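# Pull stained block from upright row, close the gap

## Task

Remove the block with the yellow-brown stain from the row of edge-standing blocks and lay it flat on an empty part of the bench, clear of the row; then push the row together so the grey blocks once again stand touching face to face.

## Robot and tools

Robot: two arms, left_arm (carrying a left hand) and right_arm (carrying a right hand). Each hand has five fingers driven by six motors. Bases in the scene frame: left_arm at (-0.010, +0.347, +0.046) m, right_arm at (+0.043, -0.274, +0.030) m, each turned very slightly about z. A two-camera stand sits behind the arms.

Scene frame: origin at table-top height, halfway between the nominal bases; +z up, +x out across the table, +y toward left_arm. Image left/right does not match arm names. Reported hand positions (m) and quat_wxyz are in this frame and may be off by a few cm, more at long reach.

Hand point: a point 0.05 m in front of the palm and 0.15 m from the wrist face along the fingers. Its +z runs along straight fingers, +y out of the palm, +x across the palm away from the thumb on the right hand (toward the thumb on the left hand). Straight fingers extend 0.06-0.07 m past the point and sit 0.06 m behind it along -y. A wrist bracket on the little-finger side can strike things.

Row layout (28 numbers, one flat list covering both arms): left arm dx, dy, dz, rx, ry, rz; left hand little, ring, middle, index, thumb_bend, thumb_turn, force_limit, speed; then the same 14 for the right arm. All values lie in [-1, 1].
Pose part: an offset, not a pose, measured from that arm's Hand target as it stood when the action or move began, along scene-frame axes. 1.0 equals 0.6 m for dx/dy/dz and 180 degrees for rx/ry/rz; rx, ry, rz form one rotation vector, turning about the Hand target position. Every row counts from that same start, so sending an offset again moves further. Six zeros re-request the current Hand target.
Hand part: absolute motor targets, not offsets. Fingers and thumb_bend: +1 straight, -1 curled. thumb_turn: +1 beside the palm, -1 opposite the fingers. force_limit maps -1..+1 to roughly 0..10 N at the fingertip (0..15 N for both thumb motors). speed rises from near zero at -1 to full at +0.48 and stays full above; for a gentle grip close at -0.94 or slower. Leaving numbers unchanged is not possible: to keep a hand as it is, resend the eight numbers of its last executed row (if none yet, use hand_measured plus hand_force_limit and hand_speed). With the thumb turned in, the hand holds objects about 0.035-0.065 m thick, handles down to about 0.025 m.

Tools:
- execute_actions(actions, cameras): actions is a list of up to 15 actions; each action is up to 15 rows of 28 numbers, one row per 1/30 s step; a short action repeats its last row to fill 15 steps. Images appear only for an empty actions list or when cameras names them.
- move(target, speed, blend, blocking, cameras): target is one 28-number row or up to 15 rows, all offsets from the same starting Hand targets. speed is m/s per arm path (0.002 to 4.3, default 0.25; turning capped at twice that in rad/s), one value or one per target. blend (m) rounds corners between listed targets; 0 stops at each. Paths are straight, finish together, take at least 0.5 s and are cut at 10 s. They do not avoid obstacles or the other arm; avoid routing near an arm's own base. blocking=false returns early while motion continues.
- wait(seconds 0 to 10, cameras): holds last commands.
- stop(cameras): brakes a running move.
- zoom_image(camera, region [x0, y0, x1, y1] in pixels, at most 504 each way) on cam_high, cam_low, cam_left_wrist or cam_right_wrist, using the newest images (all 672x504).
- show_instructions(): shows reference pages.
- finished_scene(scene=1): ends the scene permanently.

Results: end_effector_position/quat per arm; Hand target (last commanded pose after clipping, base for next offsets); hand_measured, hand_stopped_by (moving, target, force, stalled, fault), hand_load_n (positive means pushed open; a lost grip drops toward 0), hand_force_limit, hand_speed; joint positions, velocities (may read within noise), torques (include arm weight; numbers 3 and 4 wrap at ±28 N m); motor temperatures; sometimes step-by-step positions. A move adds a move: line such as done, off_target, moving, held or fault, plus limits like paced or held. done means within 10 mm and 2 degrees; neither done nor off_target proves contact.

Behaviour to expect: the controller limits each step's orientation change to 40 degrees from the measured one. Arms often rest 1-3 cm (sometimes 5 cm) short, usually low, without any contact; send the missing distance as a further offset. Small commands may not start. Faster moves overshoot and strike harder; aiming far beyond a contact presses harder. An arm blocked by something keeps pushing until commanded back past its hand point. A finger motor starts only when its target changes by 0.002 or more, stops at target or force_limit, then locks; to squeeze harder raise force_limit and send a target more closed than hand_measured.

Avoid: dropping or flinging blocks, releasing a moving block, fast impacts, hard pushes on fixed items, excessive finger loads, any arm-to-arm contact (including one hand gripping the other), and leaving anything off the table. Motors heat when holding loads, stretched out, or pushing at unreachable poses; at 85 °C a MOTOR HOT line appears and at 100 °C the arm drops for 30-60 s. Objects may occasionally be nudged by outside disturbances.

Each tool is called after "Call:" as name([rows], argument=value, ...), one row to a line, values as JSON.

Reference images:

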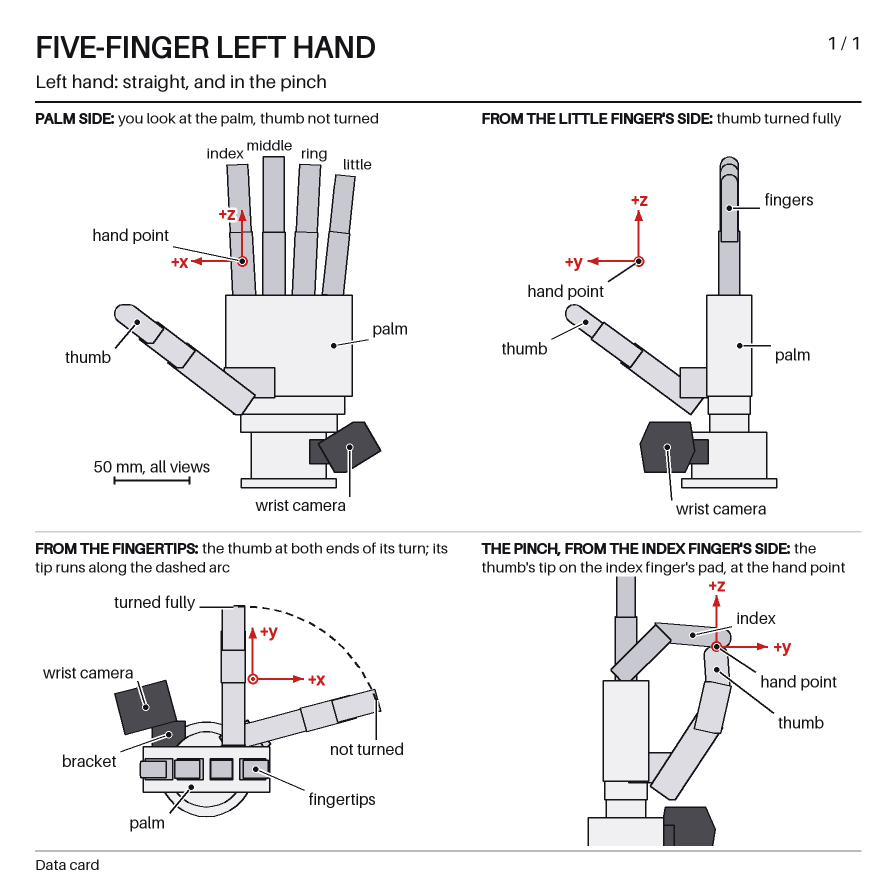

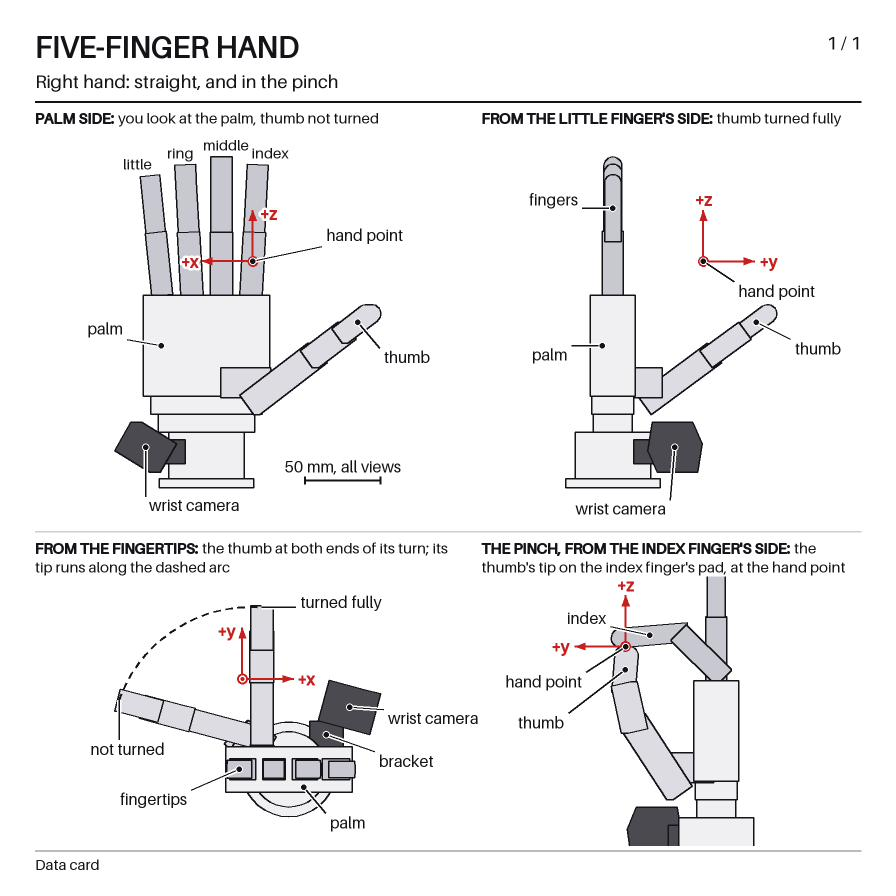

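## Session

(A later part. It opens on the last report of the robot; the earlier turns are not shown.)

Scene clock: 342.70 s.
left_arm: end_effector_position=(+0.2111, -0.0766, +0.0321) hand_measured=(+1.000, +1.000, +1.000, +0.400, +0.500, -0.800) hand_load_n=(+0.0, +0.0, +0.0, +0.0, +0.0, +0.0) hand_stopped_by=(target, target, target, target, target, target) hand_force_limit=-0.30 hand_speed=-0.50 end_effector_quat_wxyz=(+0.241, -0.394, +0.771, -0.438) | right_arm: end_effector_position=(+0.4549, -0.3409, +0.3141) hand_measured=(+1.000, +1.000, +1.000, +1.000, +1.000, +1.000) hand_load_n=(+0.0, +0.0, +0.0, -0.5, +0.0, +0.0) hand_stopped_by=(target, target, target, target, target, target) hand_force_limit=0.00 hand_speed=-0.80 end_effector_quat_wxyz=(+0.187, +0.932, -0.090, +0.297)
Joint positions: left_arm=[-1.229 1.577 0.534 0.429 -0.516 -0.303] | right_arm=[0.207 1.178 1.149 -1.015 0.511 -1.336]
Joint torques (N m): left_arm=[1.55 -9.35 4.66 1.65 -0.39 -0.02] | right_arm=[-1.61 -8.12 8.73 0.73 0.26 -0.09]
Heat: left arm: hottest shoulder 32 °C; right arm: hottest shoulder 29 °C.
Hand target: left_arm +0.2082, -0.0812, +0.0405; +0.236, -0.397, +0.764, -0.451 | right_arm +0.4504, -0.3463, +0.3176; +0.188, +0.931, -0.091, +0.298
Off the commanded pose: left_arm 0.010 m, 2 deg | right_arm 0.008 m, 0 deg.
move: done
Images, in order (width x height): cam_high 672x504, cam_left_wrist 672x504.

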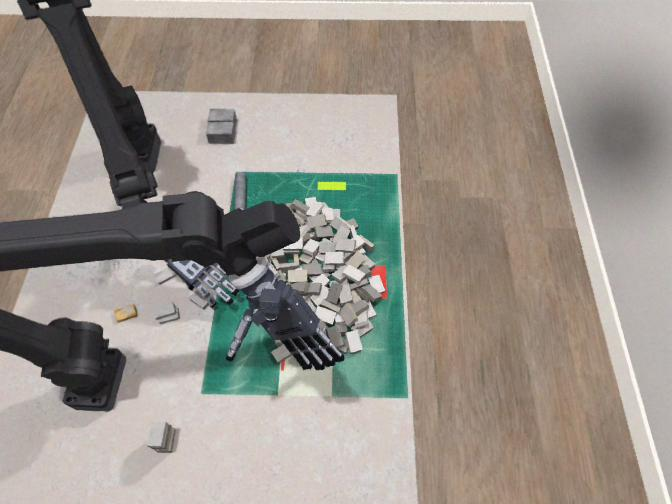

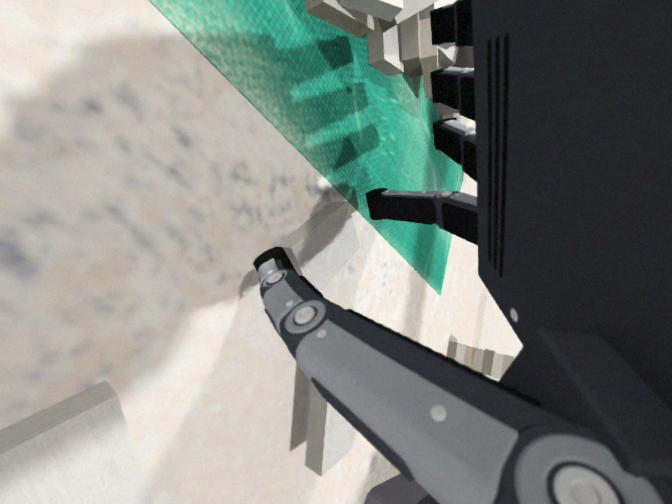

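Call:
move(target=[-0.005,-0.0067,-0.022,0,0,0,1,1,1,0.4,0.5,-0.8,-0.3,-0.5,0,0,0,0,0,0,1,1,1,1,1,1,0,-0.8], speed=0.08, cameras=["cam_high","cam_left_wrist"])

Call:
zoom_image(camera="cam_high", region=[150, 270, 230, 330])

Call:
zoom_image(camera="cam_left_wrist", region=[180, 150, 430, 350])

Scene clock: 344.30 s.
left_arm: end_effector_position=(+0.2097, -0.0842, +0.0347) hand_measured=(+1.000, +1.000, +1.000, +0.400, +0.500, -0.800) hand_load_n=(+0.0, +0.0, +0.0, +0.0, +0.0, +0.0) hand_stopped_by=(target, target, target, target, target, target) hand_force_limit=-0.30 hand_speed=-0.50 end_effector_quat_wxyz=(+0.239, -0.395, +0.763, -0.452) | right_arm: end_effector_position=(+0.4549, -0.3409, +0.3141) hand_measured=(+1.000, +1.000, +1.000, +1.000, +1.000, +1.000) hand_load_n=(+0.0, +0.0, +0.0, +0.0, +0.0, +0.0) hand_stopped_by=(target, target, target, target, target, target) hand_force_limit=0.00 hand_speed=-0.80 end_effector_quat_wxyz=(+0.187, +0.932, -0.090, +0.297)
Joint positions: left_arm=[-1.242 1.59 0.534 0.471 -0.526 -0.311] | right_arm=[0.207 1.178 1.149 -1.015 0.511 -1.336]
Joint torques (N m): left_arm=[1.44 -7.18 4.53 1.66 -0.33 -0.01] | right_arm=[-1.67 -7.77 8.76 0.66 0.23 -0.09]
Heat: left arm: hottest shoulder 32 °C; right arm: hottest shoulder 29 °C.
Hand target: left_arm +0.2053, -0.0851, +0.0272; +0.236, -0.397, +0.764, -0.451 | right_arm +0.4504, -0.3463, +0.3176; +0.188, +0.931, -0.091, +0.298
Off the commanded pose: left_arm 0.009 m, 1 deg | right_arm 0.008 m, 0 deg.
move: done
Images, in order (width x height): cam_high 672x504, cam_left_wrist 672x504.

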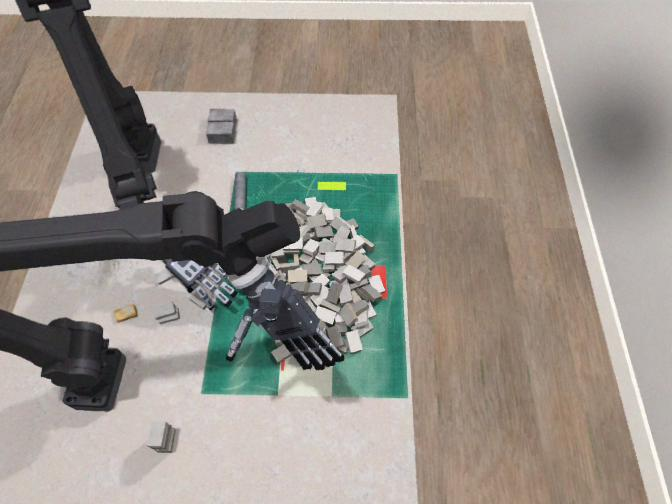

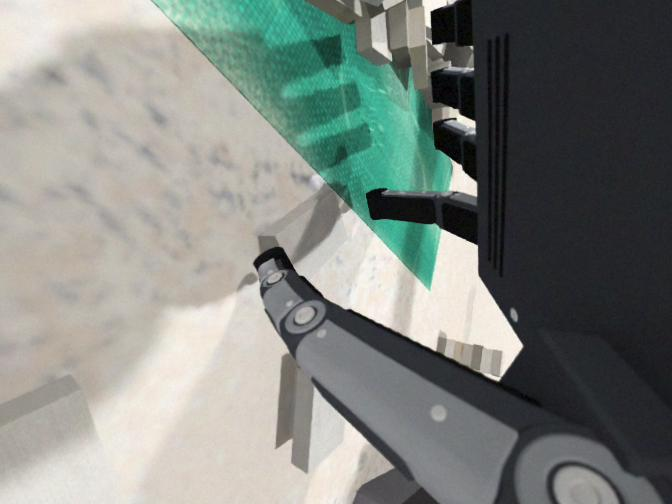

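Scaled by 6.300 from the camera's 672x504 image, which has a finer 960x720 frame.

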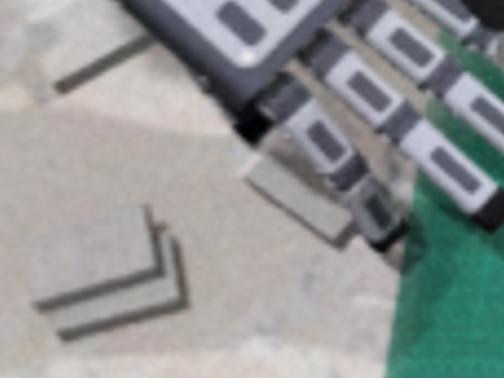

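Scaled by 2.016 from the camera's 672x504 image, which has a finer 960x720 frame.

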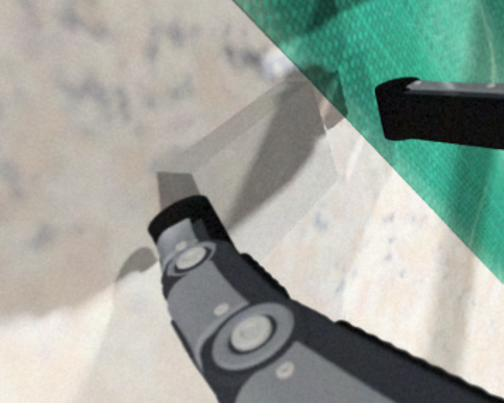

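Call:
move(target=[-0.0015,0.001,-0.013,0,0,0,1,1,1,0.4,0.5,-0.8,-0.3,-0.5,0,0,0,0,0,0,1,1,1,1,1,1,0,-0.8], speed=0.06, cameras=["cam_high","cam_left_wrist"])

Call:
zoom_image(camera="cam_high", region=[150, 270, 230, 330])

Call:
zoom_image(camera="cam_left_wrist", region=[180, 150, 430, 350])

Scene clock: 345.73 s.
left_arm: end_effector_position=(+0.2092, -0.0843, +0.0275) hand_measured=(+1.000, +1.000, +1.000, +0.400, +0.500, -0.800) hand_load_n=(+0.0, +0.0, +0.0, +0.0, +0.0, +0.0) hand_stopped_by=(target, target, target, target, target, target) hand_force_limit=-0.30 hand_speed=-0.50 end_effector_quat_wxyz=(+0.239, -0.395, +0.763, -0.453) | right_arm: end_effector_position=(+0.4549, -0.3409, +0.3141) hand_measured=(+1.000, +1.000, +1.000, +1.000, +1.000, +1.000) hand_load_n=(+0.0, +0.0, +0.0, +0.0, +0.0, +0.0) hand_stopped_by=(target, target, target, target, target, target) hand_force_limit=0.00 hand_speed=-0.80 end_effector_quat_wxyz=(+0.187, +0.932, -0.090, +0.297)
Joint positions: left_arm=[-1.243 1.615 0.53 0.502 -0.528 -0.312] | right_arm=[0.207 1.178 1.149 -1.015 0.511 -1.336]
Joint torques (N m): left_arm=[0.91 -7.36 4.36 1.7 -0.31 -0.05] | right_arm=[-1.73 -7.41 8.95 0.88 0.26 -0.09]
Heat: left arm: hottest shoulder 32 °C; right arm: hottest shoulder 29 °C.
Hand target: left_arm +0.2043, -0.0846, +0.0194; +0.236, -0.397, +0.764, -0.451 | right_arm +0.4504, -0.3463, +0.3176; +0.188, +0.931, -0.091, +0.298
Off the commanded pose: left_arm 0.009 m, 1 deg | right_arm 0.008 m, 0 deg.
move: done
Images, in order (width x height): cam_high 672x504, cam_left_wrist 672x504.

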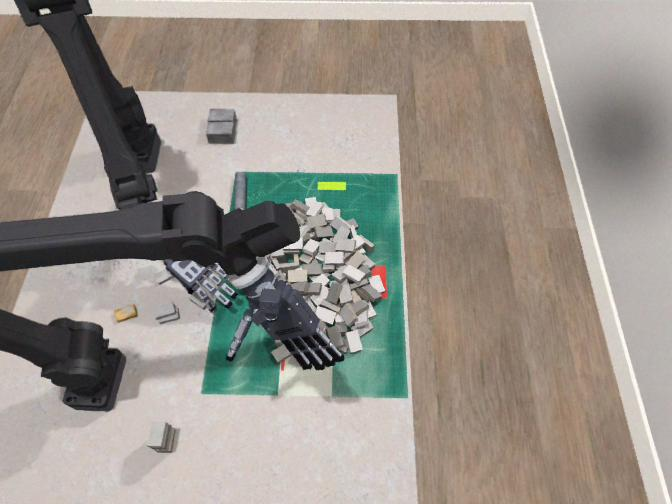

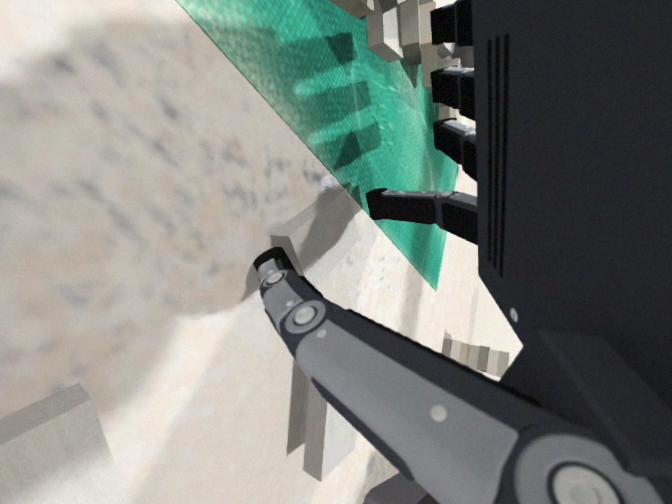

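Scaled by 6.300 from the camera's 672x504 image, which has a finer 960x720 frame.

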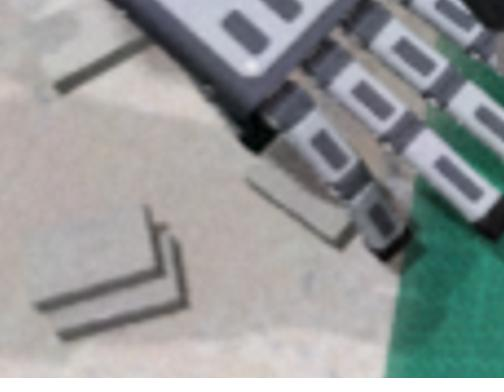

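Scaled by 2.016 from the camera's 672x504 image, which has a finer 960x720 frame.

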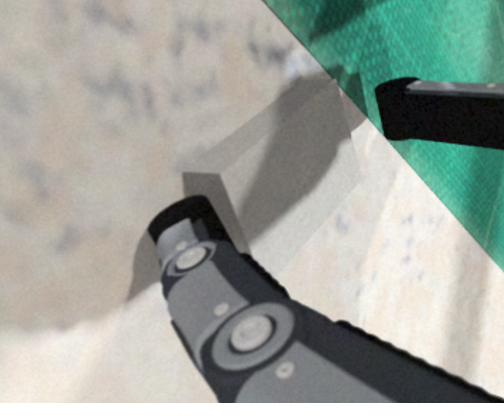

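Call:
move(target=[0.0,0.0,-0.007,0,0,0,1,1,1,0.4,0.5,-0.8,-0.3,-0.5,0,0,0,0,0,0,1,1,1,1,1,1,0,-0.8], speed=0.06, cameras=["cam_left_wrist"])

Call:
zoom_image(camera="cam_left_wrist", region=[180, 150, 430, 350])

Scene clock: 346.87 s.
left_arm: end_effector_position=(+0.2097, -0.0858, +0.0261) hand_measured=(+1.000, +1.000, +1.000, +0.400, +0.500, -0.800) hand_load_n=(+0.0, -0.5, +0.0, +0.0, +0.0, -0.5) hand_stopped_by=(target, target, target, target, target, target) hand_force_limit=-0.30 hand_speed=-0.50 end_effector_quat_wxyz=(+0.239, -0.396, +0.761, -0.455) | right_arm: end_effector_position=(+0.4549, -0.3409, +0.3141) hand_measured=(+1.000, +1.000, +1.000, +1.000, +1.000, +1.000) hand_load_n=(-0.5, +0.0, +0.0, +0.0, +0.0, +0.0) hand_stopped_by=(target, target, target, target, target, target) hand_force_limit=0.00 hand_speed=-0.80 end_effector_quat_wxyz=(+0.187, +0.932, -0.090, +0.297)
Joint positions: left_arm=[-1.243 1.626 0.53 0.519 -0.529 -0.313] | right_arm=[0.207 1.178 1.149 -1.015 0.511 -1.336]
Joint torques (N m): left_arm=[1.32 -6.65 4 1.65 -0.32 -0.02] | right_arm=[-1.32 -8.29 8.9 0.69 0.23 -0.08]
Heat: left arm: hottest shoulder 32 °C; right arm: hottest shoulder 29 °C.
Hand target: left_arm +0.2044, -0.0847, +0.0153; +0.236, -0.397, +0.764, -0.451 | right_arm +0.4504, -0.3463, +0.3176; +0.188, +0.931, -0.091, +0.298
Off the commanded pose: left_arm 0.012 m, 1 deg | right_arm 0.008 m, 0 deg.
move: off_target (left_arm)
Images, in order (width x height): cam_left_wrist 672x504.

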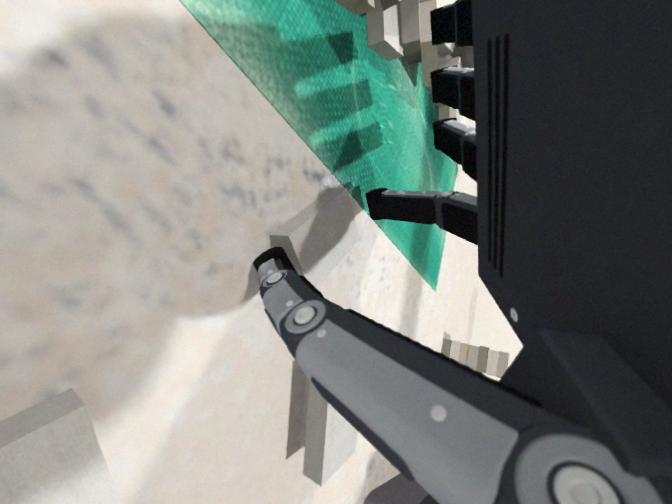

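Scaled by 2.016 from the camera's 672x504 image, which has a finer 960x720 frame.

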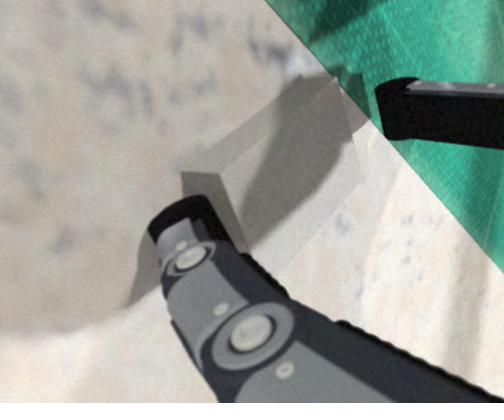

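Call:
move(target=[0.0,0.0,0.003,0,0,0,1,1,1,0.0,0.5,-0.8,-0.3,-0.92,0,0,0,0,0,0,1,1,1,1,1,1,0,-0.8], speed=0.06, cameras=["cam_high","cam_left_wrist"])

Call:
zoom_image(camera="cam_high", region=[150, 270, 230, 330])

Call:
zoom_image(camera="cam_left_wrist", region=[180, 150, 430, 350])

Scene clock: 348.50 s.
left_arm: end_effector_position=(+0.2098, -0.0858, +0.0261) hand_measured=(+1.000, +1.000, +1.000, +0.170, +0.500, -0.800) hand_load_n=(+0.0, +0.0, +0.0, +3.5, +1.5, -0.5) hand_stopped_by=(target, target, target, force, target, target) hand_force_limit=-0.30 hand_speed=-0.92 end_effector_quat_wxyz=(+0.240, -0.396, +0.761, -0.455) | right_arm: end_effector_position=(+0.4549, -0.3409, +0.3141) hand_measured=(+1.000, +1.000, +1.000, +1.000, +1.000, +1.000) hand_load_n=(+0.0, +0.0, +0.0, +0.0, +0.0, +0.0) hand_stopped_by=(target, target, target, target, target, target) hand_force_limit=0.00 hand_speed=-0.80 end_effector_quat_wxyz=(+0.187, +0.932, -0.090, +0.297)
Joint positions: left_arm=[-1.243 1.626 0.53 0.519 -0.529 -0.313] | right_arm=[0.207 1.178 1.149 -1.015 0.511 -1.336]
Joint torques (N m): left_arm=[1.08 -6.83 4.26 1.5 -0.31 -0.01] | right_arm=[-1.79 -7.65 8.83 0.77 0.28 -0.1]
Heat: left arm: hottest shoulder 32 °C; right arm: hottest shoulder 29 °C.
Hand target: left_arm +0.2044, -0.0846, +0.0171; +0.236, -0.397, +0.764, -0.451 | right_arm +0.4504, -0.3463, +0.3176; +0.188, +0.931, -0.091, +0.298
Off the commanded pose: left_arm 0.011 m, 1 deg | right_arm 0.008 m, 0 deg.
move: off_target (left_arm)
Images, in order (width x height): cam_high 672x504, cam_left_wrist 672x504.

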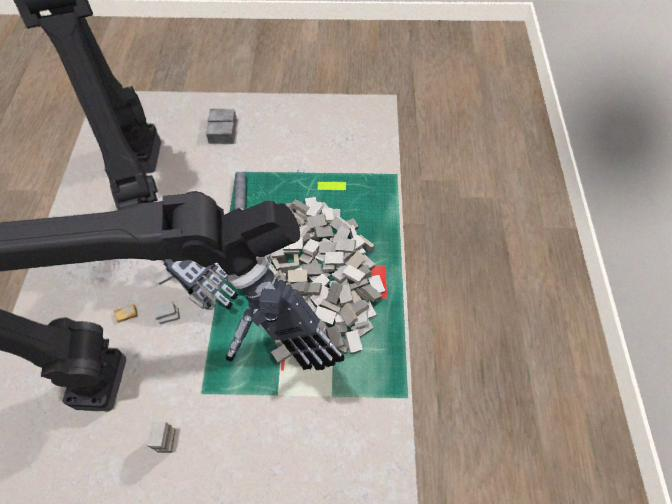

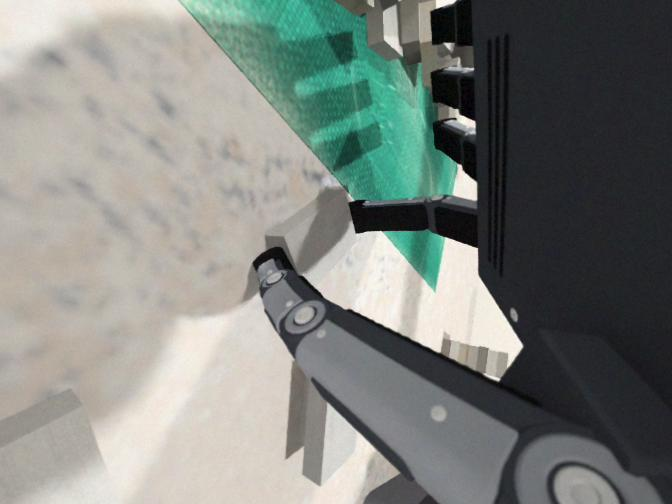

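Scaled by 6.300 from the camera's 672x504 image, which has a finer 960x720 frame.

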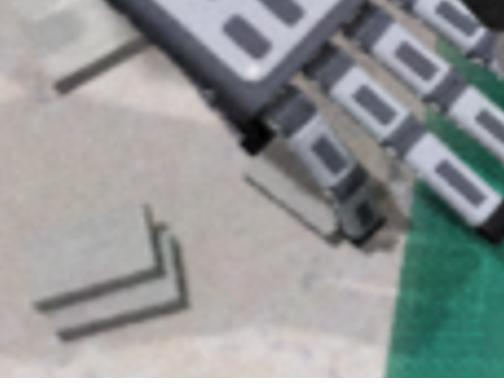

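Scaled by 2.016 from the camera's 672x504 image, which has a finer 960x720 frame.

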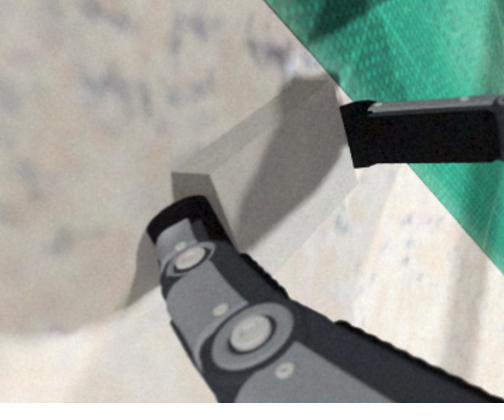

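Call:
move(target=[0.0,0.0,0.045,0,0,0,1,1,1,0.0,0.5,-0.8,-0.3,-0.92,0,0,0,0,0,0,1,1,1,1,1,1,0,-0.8], speed=0.05, cameras=["cam_high","cam_left_wrist"])

Call:
zoom_image(camera="cam_high", region=[150, 270, 230, 330])

Call:
zoom_image(camera="cam_left_wrist", region=[180, 150, 430, 350])

Scene clock: 364.23 s.
left_arm: end_effector_position=(+0.2067, -0.0771, +0.0323) hand_measured=(+1.000, +1.000, +1.000, +0.170, +0.500, -0.800) hand_load_n=(+0.0, +0.0, +0.0, +2.5, +2.5, -0.5) hand_stopped_by=(target, target, target, force, target, target) hand_force_limit=-0.30 hand_speed=-0.92 end_effector_quat_wxyz=(+0.241, -0.395, +0.770, -0.439) | right_arm: end_effector_position=(+0.4549, -0.3409, +0.3141) hand_measured=(+1.000, +1.000, +1.000, +1.000, +1.000, +1.000) hand_load_n=(+0.0, +0.0, +0.0, +0.0, +0.0, +0.0) hand_stopped_by=(target, target, target, target, target, target) hand_force_limit=0.00 hand_speed=-0.80 end_effector_quat_wxyz=(+0.187, +0.932, -0.090, +0.297)
Joint positions: left_arm=[-1.243 1.575 0.53 0.43 -0.53 -0.315] | right_arm=[0.207 1.178 1.149 -1.015 0.511 -1.336]
Joint torques (N m): left_arm=[1.61 -9.99 5.44 0.77 -0.3 0.01] | right_arm=[-1.55 -7.77 8.77 0.75 0.26 -0.07]
Heat: left arm: hottest shoulder 32 °C; right arm: hottest shoulder 29 °C.
Hand target: left_arm +0.2043, -0.0847, +0.0441; +0.236, -0.397, +0.764, -0.451 | right_arm +0.4504, -0.3463, +0.3176; +0.188, +0.931, -0.091, +0.298
Off the commanded pose: left_arm 0.014 m, 2 deg | right_arm 0.008 m, 0 deg.
move: off_target (left_arm)
Images, in order (width x height): cam_high 672x504, cam_left_wrist 672x504.

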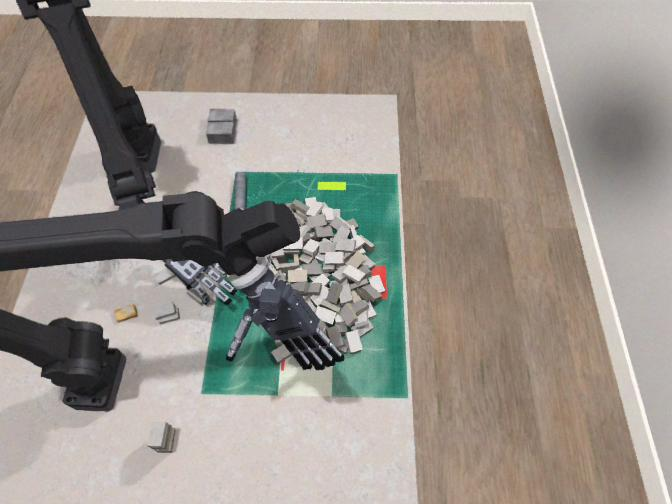

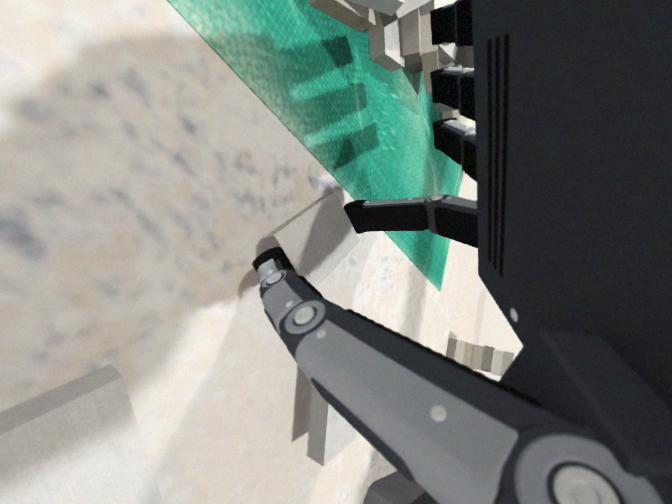

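Scaled by 6.300 from the camera's 672x504 image, which has a finer 960x720 frame.

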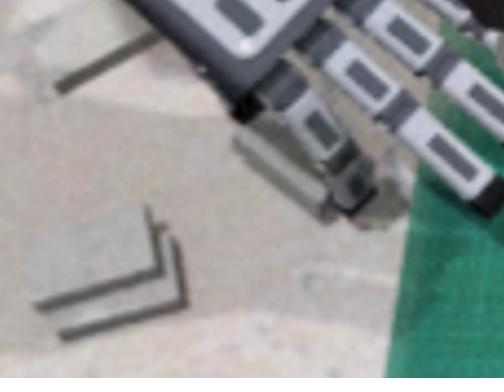

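Scaled by 2.016 from the camera's 672x504 image, which has a finer 960x720 frame.

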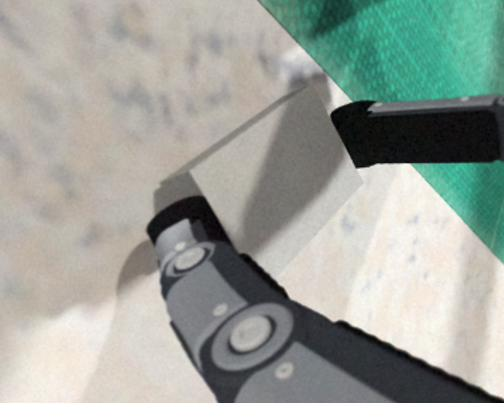

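Call:
move(target=[0.0,0.0,0.03,0,0,0,1,1,1,0.0,0.5,-0.8,-0.3,-0.92,0,0,0,0,0,0,1,1,1,1,1,1,0,-0.8], speed=0.05, cameras=["cam_high","cam_left_wrist","cam_low"])

Call:
zoom_image(camera="cam_high", region=[150, 270, 230, 330])

Call:
zoom_image(camera="cam_left_wrist", region=[180, 150, 430, 350])

Scene clock: 366.07 s.
left_arm: end_effector_position=(+0.2046, -0.0717, +0.0453) hand_measured=(+1.000, +1.000, +1.000, +0.170, +0.500, -0.800) hand_load_n=(+0.0, +0.0, +0.0, +2.0, +2.0, -0.5) hand_stopped_by=(target, target, target, force, target, target) hand_force_limit=-0.30 hand_speed=-0.92 end_effector_quat_wxyz=(+0.242, -0.395, +0.773, -0.434) | right_arm: end_effector_position=(+0.4549, -0.3409, +0.3141) hand_measured=(+1.000, +1.000, +1.000, +1.000, +1.000, +1.000) hand_load_n=(+0.0, +0.0, +0.0, +0.0, +0.0, +0.0) hand_stopped_by=(target, target, target, target, target, target) hand_force_limit=0.00 hand_speed=-0.80 end_effector_quat_wxyz=(+0.187, +0.932, -0.090, +0.297)
Joint positions: left_arm=[-1.243 1.515 0.53 0.358 -0.53 -0.315] | right_arm=[0.207 1.178 1.149 -1.015 0.511 -1.336]
Joint torques (N m): left_arm=[1.26 -9.58 6.65 0.98 -0.25 0.05] | right_arm=[-1.9 -8.59 8.84 0.72 0.28 -0.1]
Heat: left arm: hottest shoulder 32 °C; right arm: hottest shoulder 29 °C.
Hand target: left_arm +0.2043, -0.0847, +0.0622; +0.236, -0.397, +0.764, -0.451 | right_arm +0.4504, -0.3463, +0.3176; +0.188, +0.931, -0.091, +0.298
Off the commanded pose: left_arm 0.021 m, 2 deg | right_arm 0.008 m, 0 deg.
move: off_target (left_arm)
Images, in order (width x height): cam_high 672x504, cam_low 672x504, cam_left_wrist 672x504.

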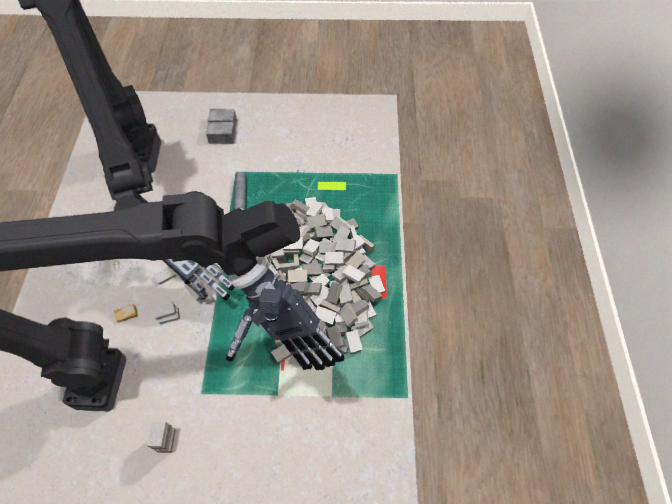

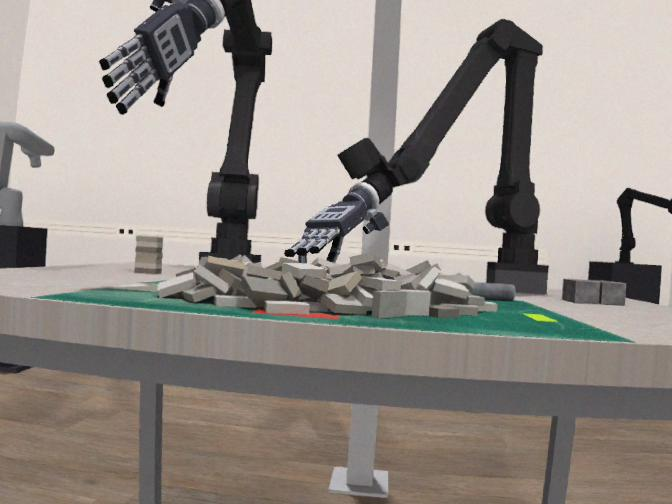

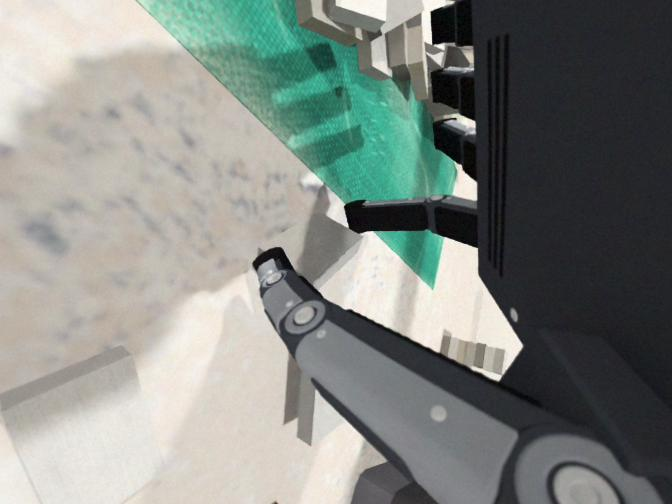

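Scaled by 6.300 from the camera's 672x504 image, which has a finer 960x720 frame.

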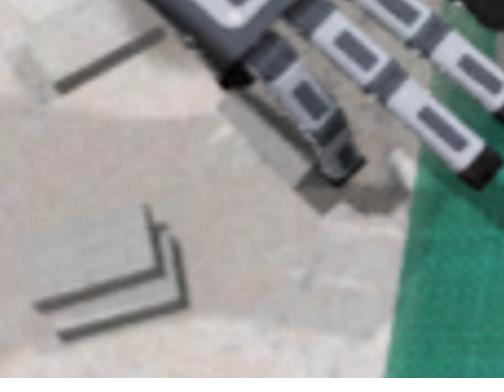

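Scaled by 2.016 from the camera's 672x504 image, which has a finer 960x720 frame.

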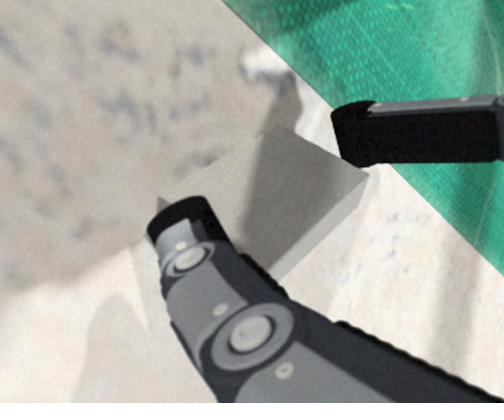

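Call:
zoom_image(camera="cam_high", region=[175, 275, 215, 305])

Call:
zoom_image(camera="cam_left_wrist", region=[240, 190, 380, 310])

Scaled by 12.600 from the camera's 672x504 image, which has a finer 960x720 frame.

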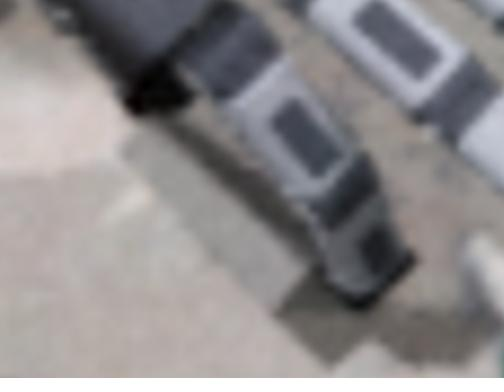

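Scaled by 3.600 from the camera's 672x504 image, which has a finer 960x720 frame.

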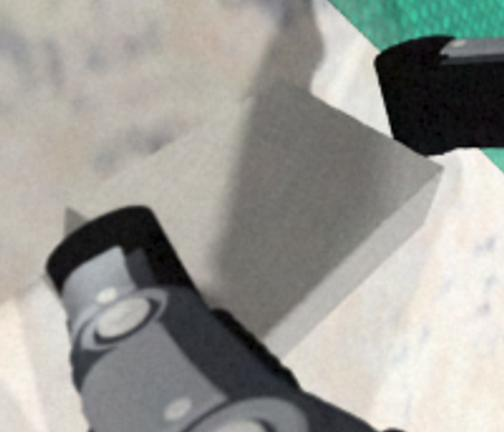

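Call:
move(target=[0.0,0.0,-0.047,0,0,0,1,1,1,0.0,0.5,-0.8,-0.3,-0.92,0,0,0,0,0,0,1,1,1,1,1,1,0,-0.8], speed=0.04, cameras=["cam_high","cam_left_wrist"])

Call:
zoom_image(camera="cam_high", region=[175, 275, 215, 305])

Call:
zoom_image(camera="cam_left_wrist", region=[240, 190, 380, 310])

Scene clock: 369.83 s.
left_arm: end_effector_position=(+0.2072, -0.0812, +0.0389) hand_measured=(+1.000, +1.000, +1.000, +0.170, +0.500, -0.800) hand_load_n=(+0.0, +0.0, +0.0, +1.5, +2.0, -0.5) hand_stopped_by=(target, target, target, force, target, target) hand_force_limit=-0.30 hand_speed=-0.92 end_effector_quat_wxyz=(+0.240, -0.395, +0.764, -0.449) | right_arm: end_effector_position=(+0.4549, -0.3409, +0.3141) hand_measured=(+1.000, +1.000, +1.000, +1.000, +1.000, +1.000) hand_load_n=(+0.0, +0.0, +0.0, +0.0, +0.0, +0.0) hand_stopped_by=(target, target, target, target, target, target) hand_force_limit=0.00 hand_speed=-0.80 end_effector_quat_wxyz=(+0.187, +0.932, -0.090, +0.297)
Joint positions: left_arm=[-1.245 1.566 0.53 0.444 -0.53 -0.315] | right_arm=[0.207 1.178 1.149 -1.015 0.511 -1.336]
Joint torques (N m): left_arm=[1.61 -6.89 4.85 1.78 -0.27 0.02] | right_arm=[-1.85 -8.18 8.83 0.75 0.22 -0.08]
Heat: left arm: hottest shoulder 32 °C; right arm: hottest shoulder 29 °C.
Hand target: left_arm +0.2045, -0.0846, +0.0339; +0.236, -0.397, +0.764, -0.451 | right_arm +0.4504, -0.3463, +0.3176; +0.188, +0.931, -0.091, +0.298
Off the commanded pose: left_arm 0.007 m, 1 deg | right_arm 0.008 m, 0 deg.
move: done
Images, in order (width x height): cam_high 672x504, cam_left_wrist 672x504.

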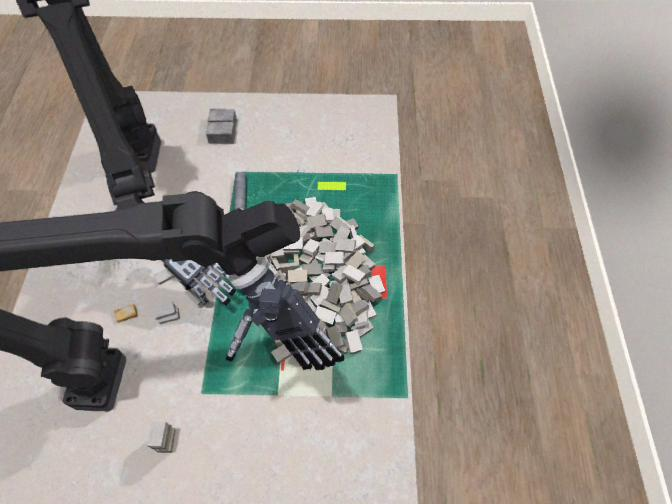

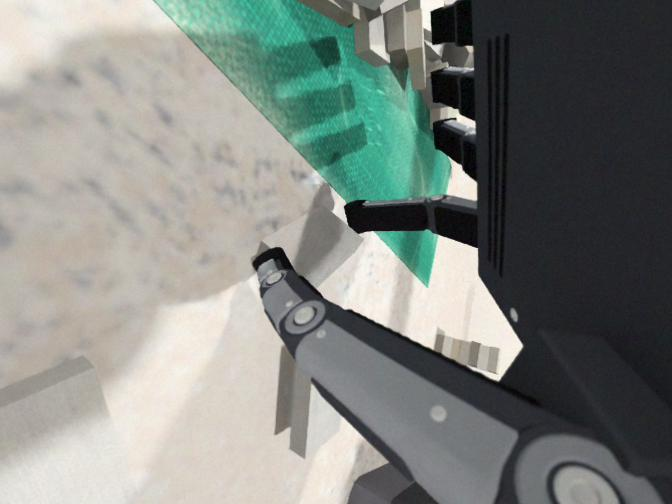

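Scaled by 12.600 from the camera's 672x504 image, which has a finer 960x720 frame.

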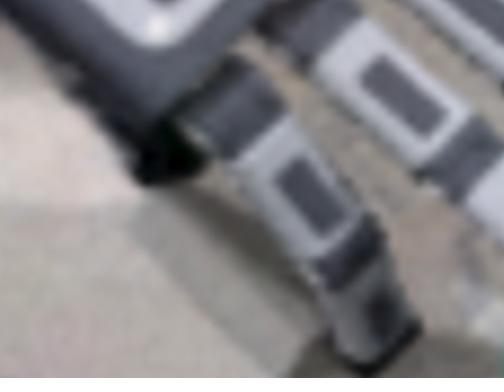

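Scaled by 3.600 from the camera's 672x504 image, which has a finer 960x720 frame.

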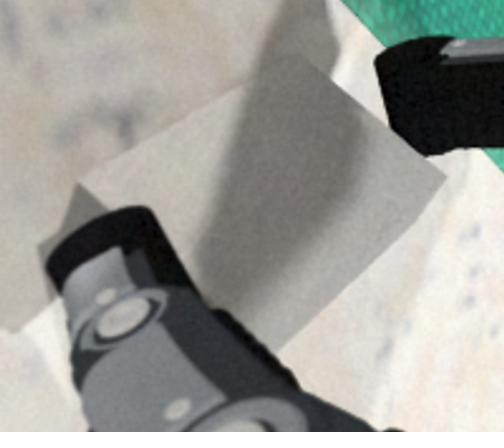

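Call:
move([
  [0.0,0.0,0.06,0,0,0,1,1,1,0.0,0.5,-0.8,-0.3,-0.92,0,0,0,0,0,0,1,1,1,1,1,1,0,-0.8],
  [0.0,0.0,0.06,-0.1124,0.0817,0,1,1,1,0.0,0.5,-0.8,-0.3,-0.92,0,0,0,0,0,0,1,1,1,1,1,1,0,-0.8],
], speed=0.06, cameras=["cam_high","cam_left_wrist"])

Call:
zoom_image(camera="cam_high", region=[165, 265, 225, 310])

Call:
zoom_image(camera="cam_left_wrist", region=[220, 170, 400, 330])

Scene clock: 377.40 s.
left_arm: end_effector_position=(+0.2007, -0.0844, +0.0715) hand_measured=(+1.000, +1.000, +1.000, +0.170, +0.500, -0.800) hand_load_n=(+0.0, +0.0, +0.0, +2.0, +1.5, -0.5) hand_stopped_by=(target, target, target, force, target, target) hand_force_limit=-0.30 hand_speed=-0.92 end_effector_quat_wxyz=(+0.067, -0.478, +0.704, -0.521) | right_arm: end_effector_position=(+0.4549, -0.3409, +0.3141) hand_measured=(+1.000, +1.000, +1.000, +1.000, +1.000, +1.000) hand_load_n=(+0.0, +0.0, +0.0, +0.0, +0.0, +0.0) hand_stopped_by=(target, target, target, target, target, target) hand_force_limit=0.00 hand_speed=-0.80 end_effector_quat_wxyz=(+0.187, +0.932, -0.090, +0.297)
Joint positions: left_arm=[-1.105 1.491 0.442 0.573 -0.207 -0.573] | right_arm=[0.207 1.178 1.149 -1.015 0.511 -1.336]
Joint torques (N m): left_arm=[2.73 -5.54 4.88 1.94 0.02 -0.06] | right_arm=[-1.2 -7.82 8.92 0.9 0.27 -0.11]
Heat: left arm: hottest shoulder 32 °C; right arm: hottest shoulder 29 °C.
Hand target: left_arm +0.2044, -0.0845, +0.0698; +0.063, -0.487, +0.697, -0.524 | right_arm +0.4504, -0.3463, +0.3176; +0.188, +0.931, -0.091, +0.298
Off the commanded pose: left_arm 0.004 m, 1 deg | right_arm 0.008 m, 0 deg.
move: done
Images, in order (width x height): cam_high 672x504, cam_left_wrist 672x504.

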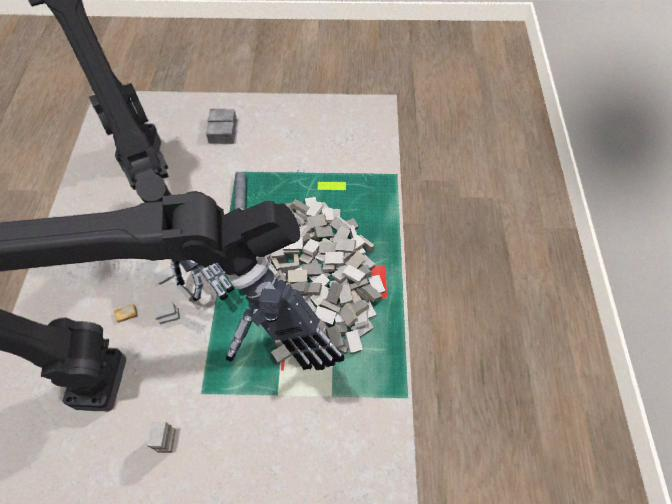

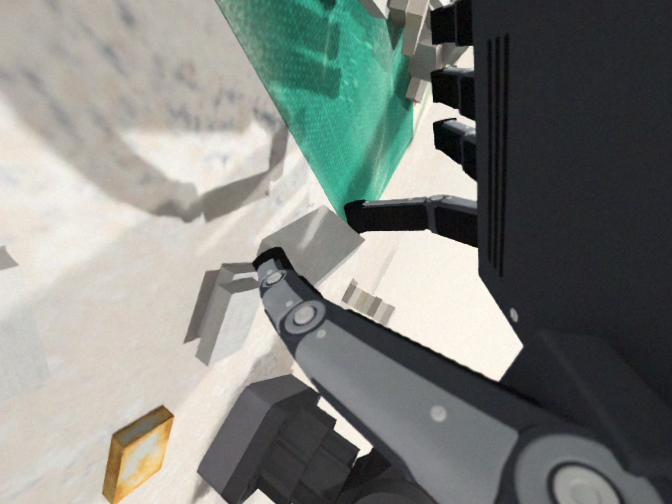

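Scaled by 8.400 from the camera's 672x504 image, which has a finer 960x720 frame.

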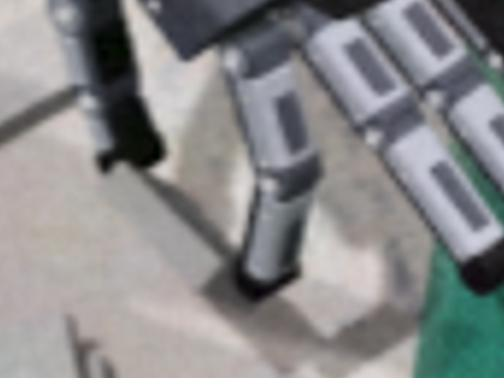

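Scaled by 2.800 from the camera's 672x504 image, which has a finer 960x720 frame.

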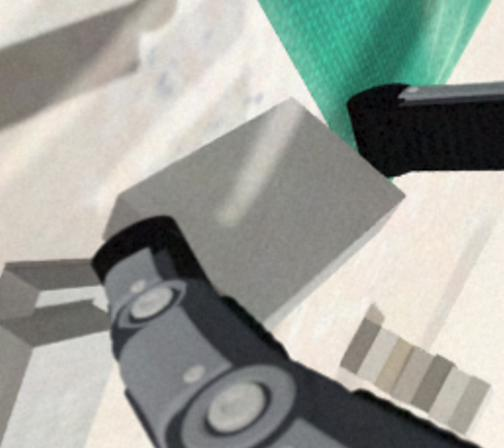

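Call:
move([
  [0.0,0.0,0.0,-0.045,0.0327,0,1,1,1,0.0,0.5,-0.8,-0.3,-0.92,0,0,0,0,0,0,1,1,1,1,1,1,0,-0.8],
  [0.0,0.0,-0.045,-0.045,0.0327,0,1,1,1,0.0,0.5,-0.8,-0.3,-0.92,0,0,0,0,0,0,1,1,1,1,1,1,0,-0.8],
], speed=0.06, cameras=["cam_high","cam_left_wrist"])

Call:
zoom_image(camera="cam_high", region=[165, 265, 225, 310])

Call:
zoom_image(camera="cam_left_wrist", region=[220, 170, 400, 330])

Scene clock: 383.83 s.
left_arm: end_effector_position=(+0.2010, -0.0852, +0.0437) hand_measured=(+1.000, +1.000, +1.000, +0.170, +0.500, -0.800) hand_load_n=(+0.0, +0.0, +0.0, +2.0, +2.0, -1.0) hand_stopped_by=(target, target, target, force, target, target) hand_force_limit=-0.30 hand_speed=-0.92 end_effector_quat_wxyz=(-0.003, -0.508, +0.669, -0.543) | right_arm: end_effector_position=(+0.4549, -0.3409, +0.3141) hand_measured=(+1.000, +1.000, +1.000, +1.000, +1.000, +1.000) hand_load_n=(+0.0, +0.0, +0.0, +0.0, +0.0, +0.0) hand_stopped_by=(target, target, target, target, target, target) hand_force_limit=0.00 hand_speed=-0.80 end_effector_quat_wxyz=(+0.187, +0.932, -0.090, +0.297)
Joint positions: left_arm=[-1.048 1.677 0.402 0.851 -0.086 -0.693] | right_arm=[0.207 1.178 1.149 -1.015 0.511 -1.336]
Joint torques (N m): left_arm=[2.43 -6.65 3.43 2.13 0.04 -0.08] | right_arm=[-1.79 -7.88 8.92 0.77 0.26 0]
Heat: left arm: hottest shoulder 32 °C; right arm: hottest shoulder 29 °C.
Hand target: left_arm +0.2045, -0.0846, +0.0430; -0.007, -0.516, +0.660, -0.546 | right_arm +0.4504, -0.3463, +0.3176; +0.188, +0.931, -0.091, +0.298
Off the commanded pose: left_arm 0.004 m, 1 deg | right_arm 0.008 m, 0 deg.
move: done
Images, in order (width x height): cam_high 672x504, cam_left_wrist 672x504.

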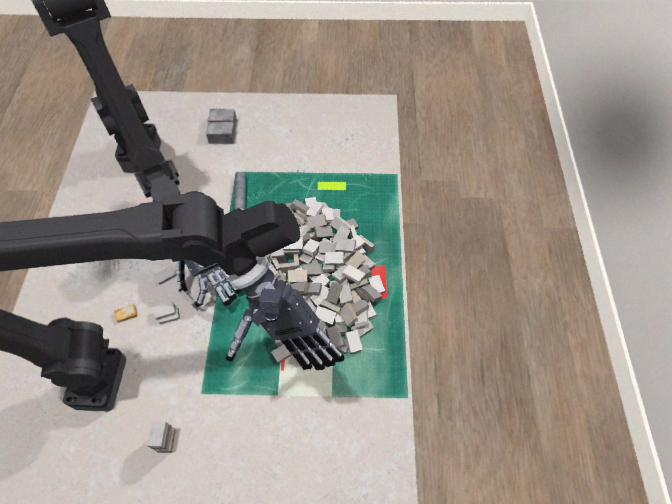

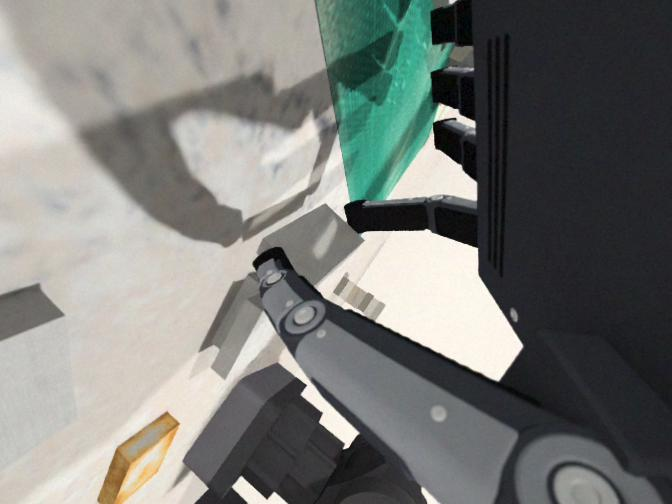

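Scaled by 8.400 from the camera's 672x504 image, which has a finer 960x720 frame.

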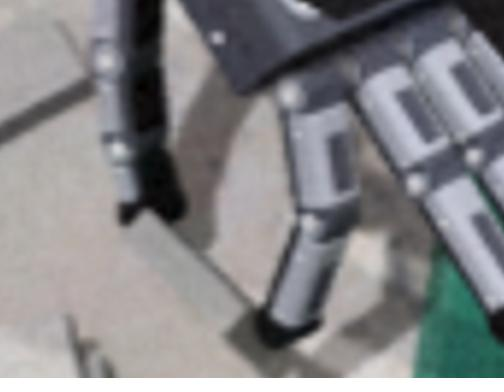

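Scaled by 2.800 from the camera's 672x504 image, which has a finer 960x720 frame.

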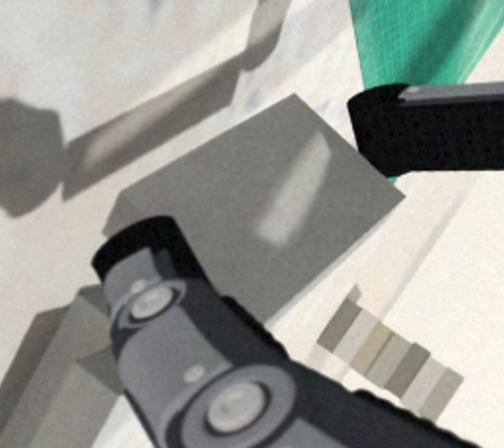

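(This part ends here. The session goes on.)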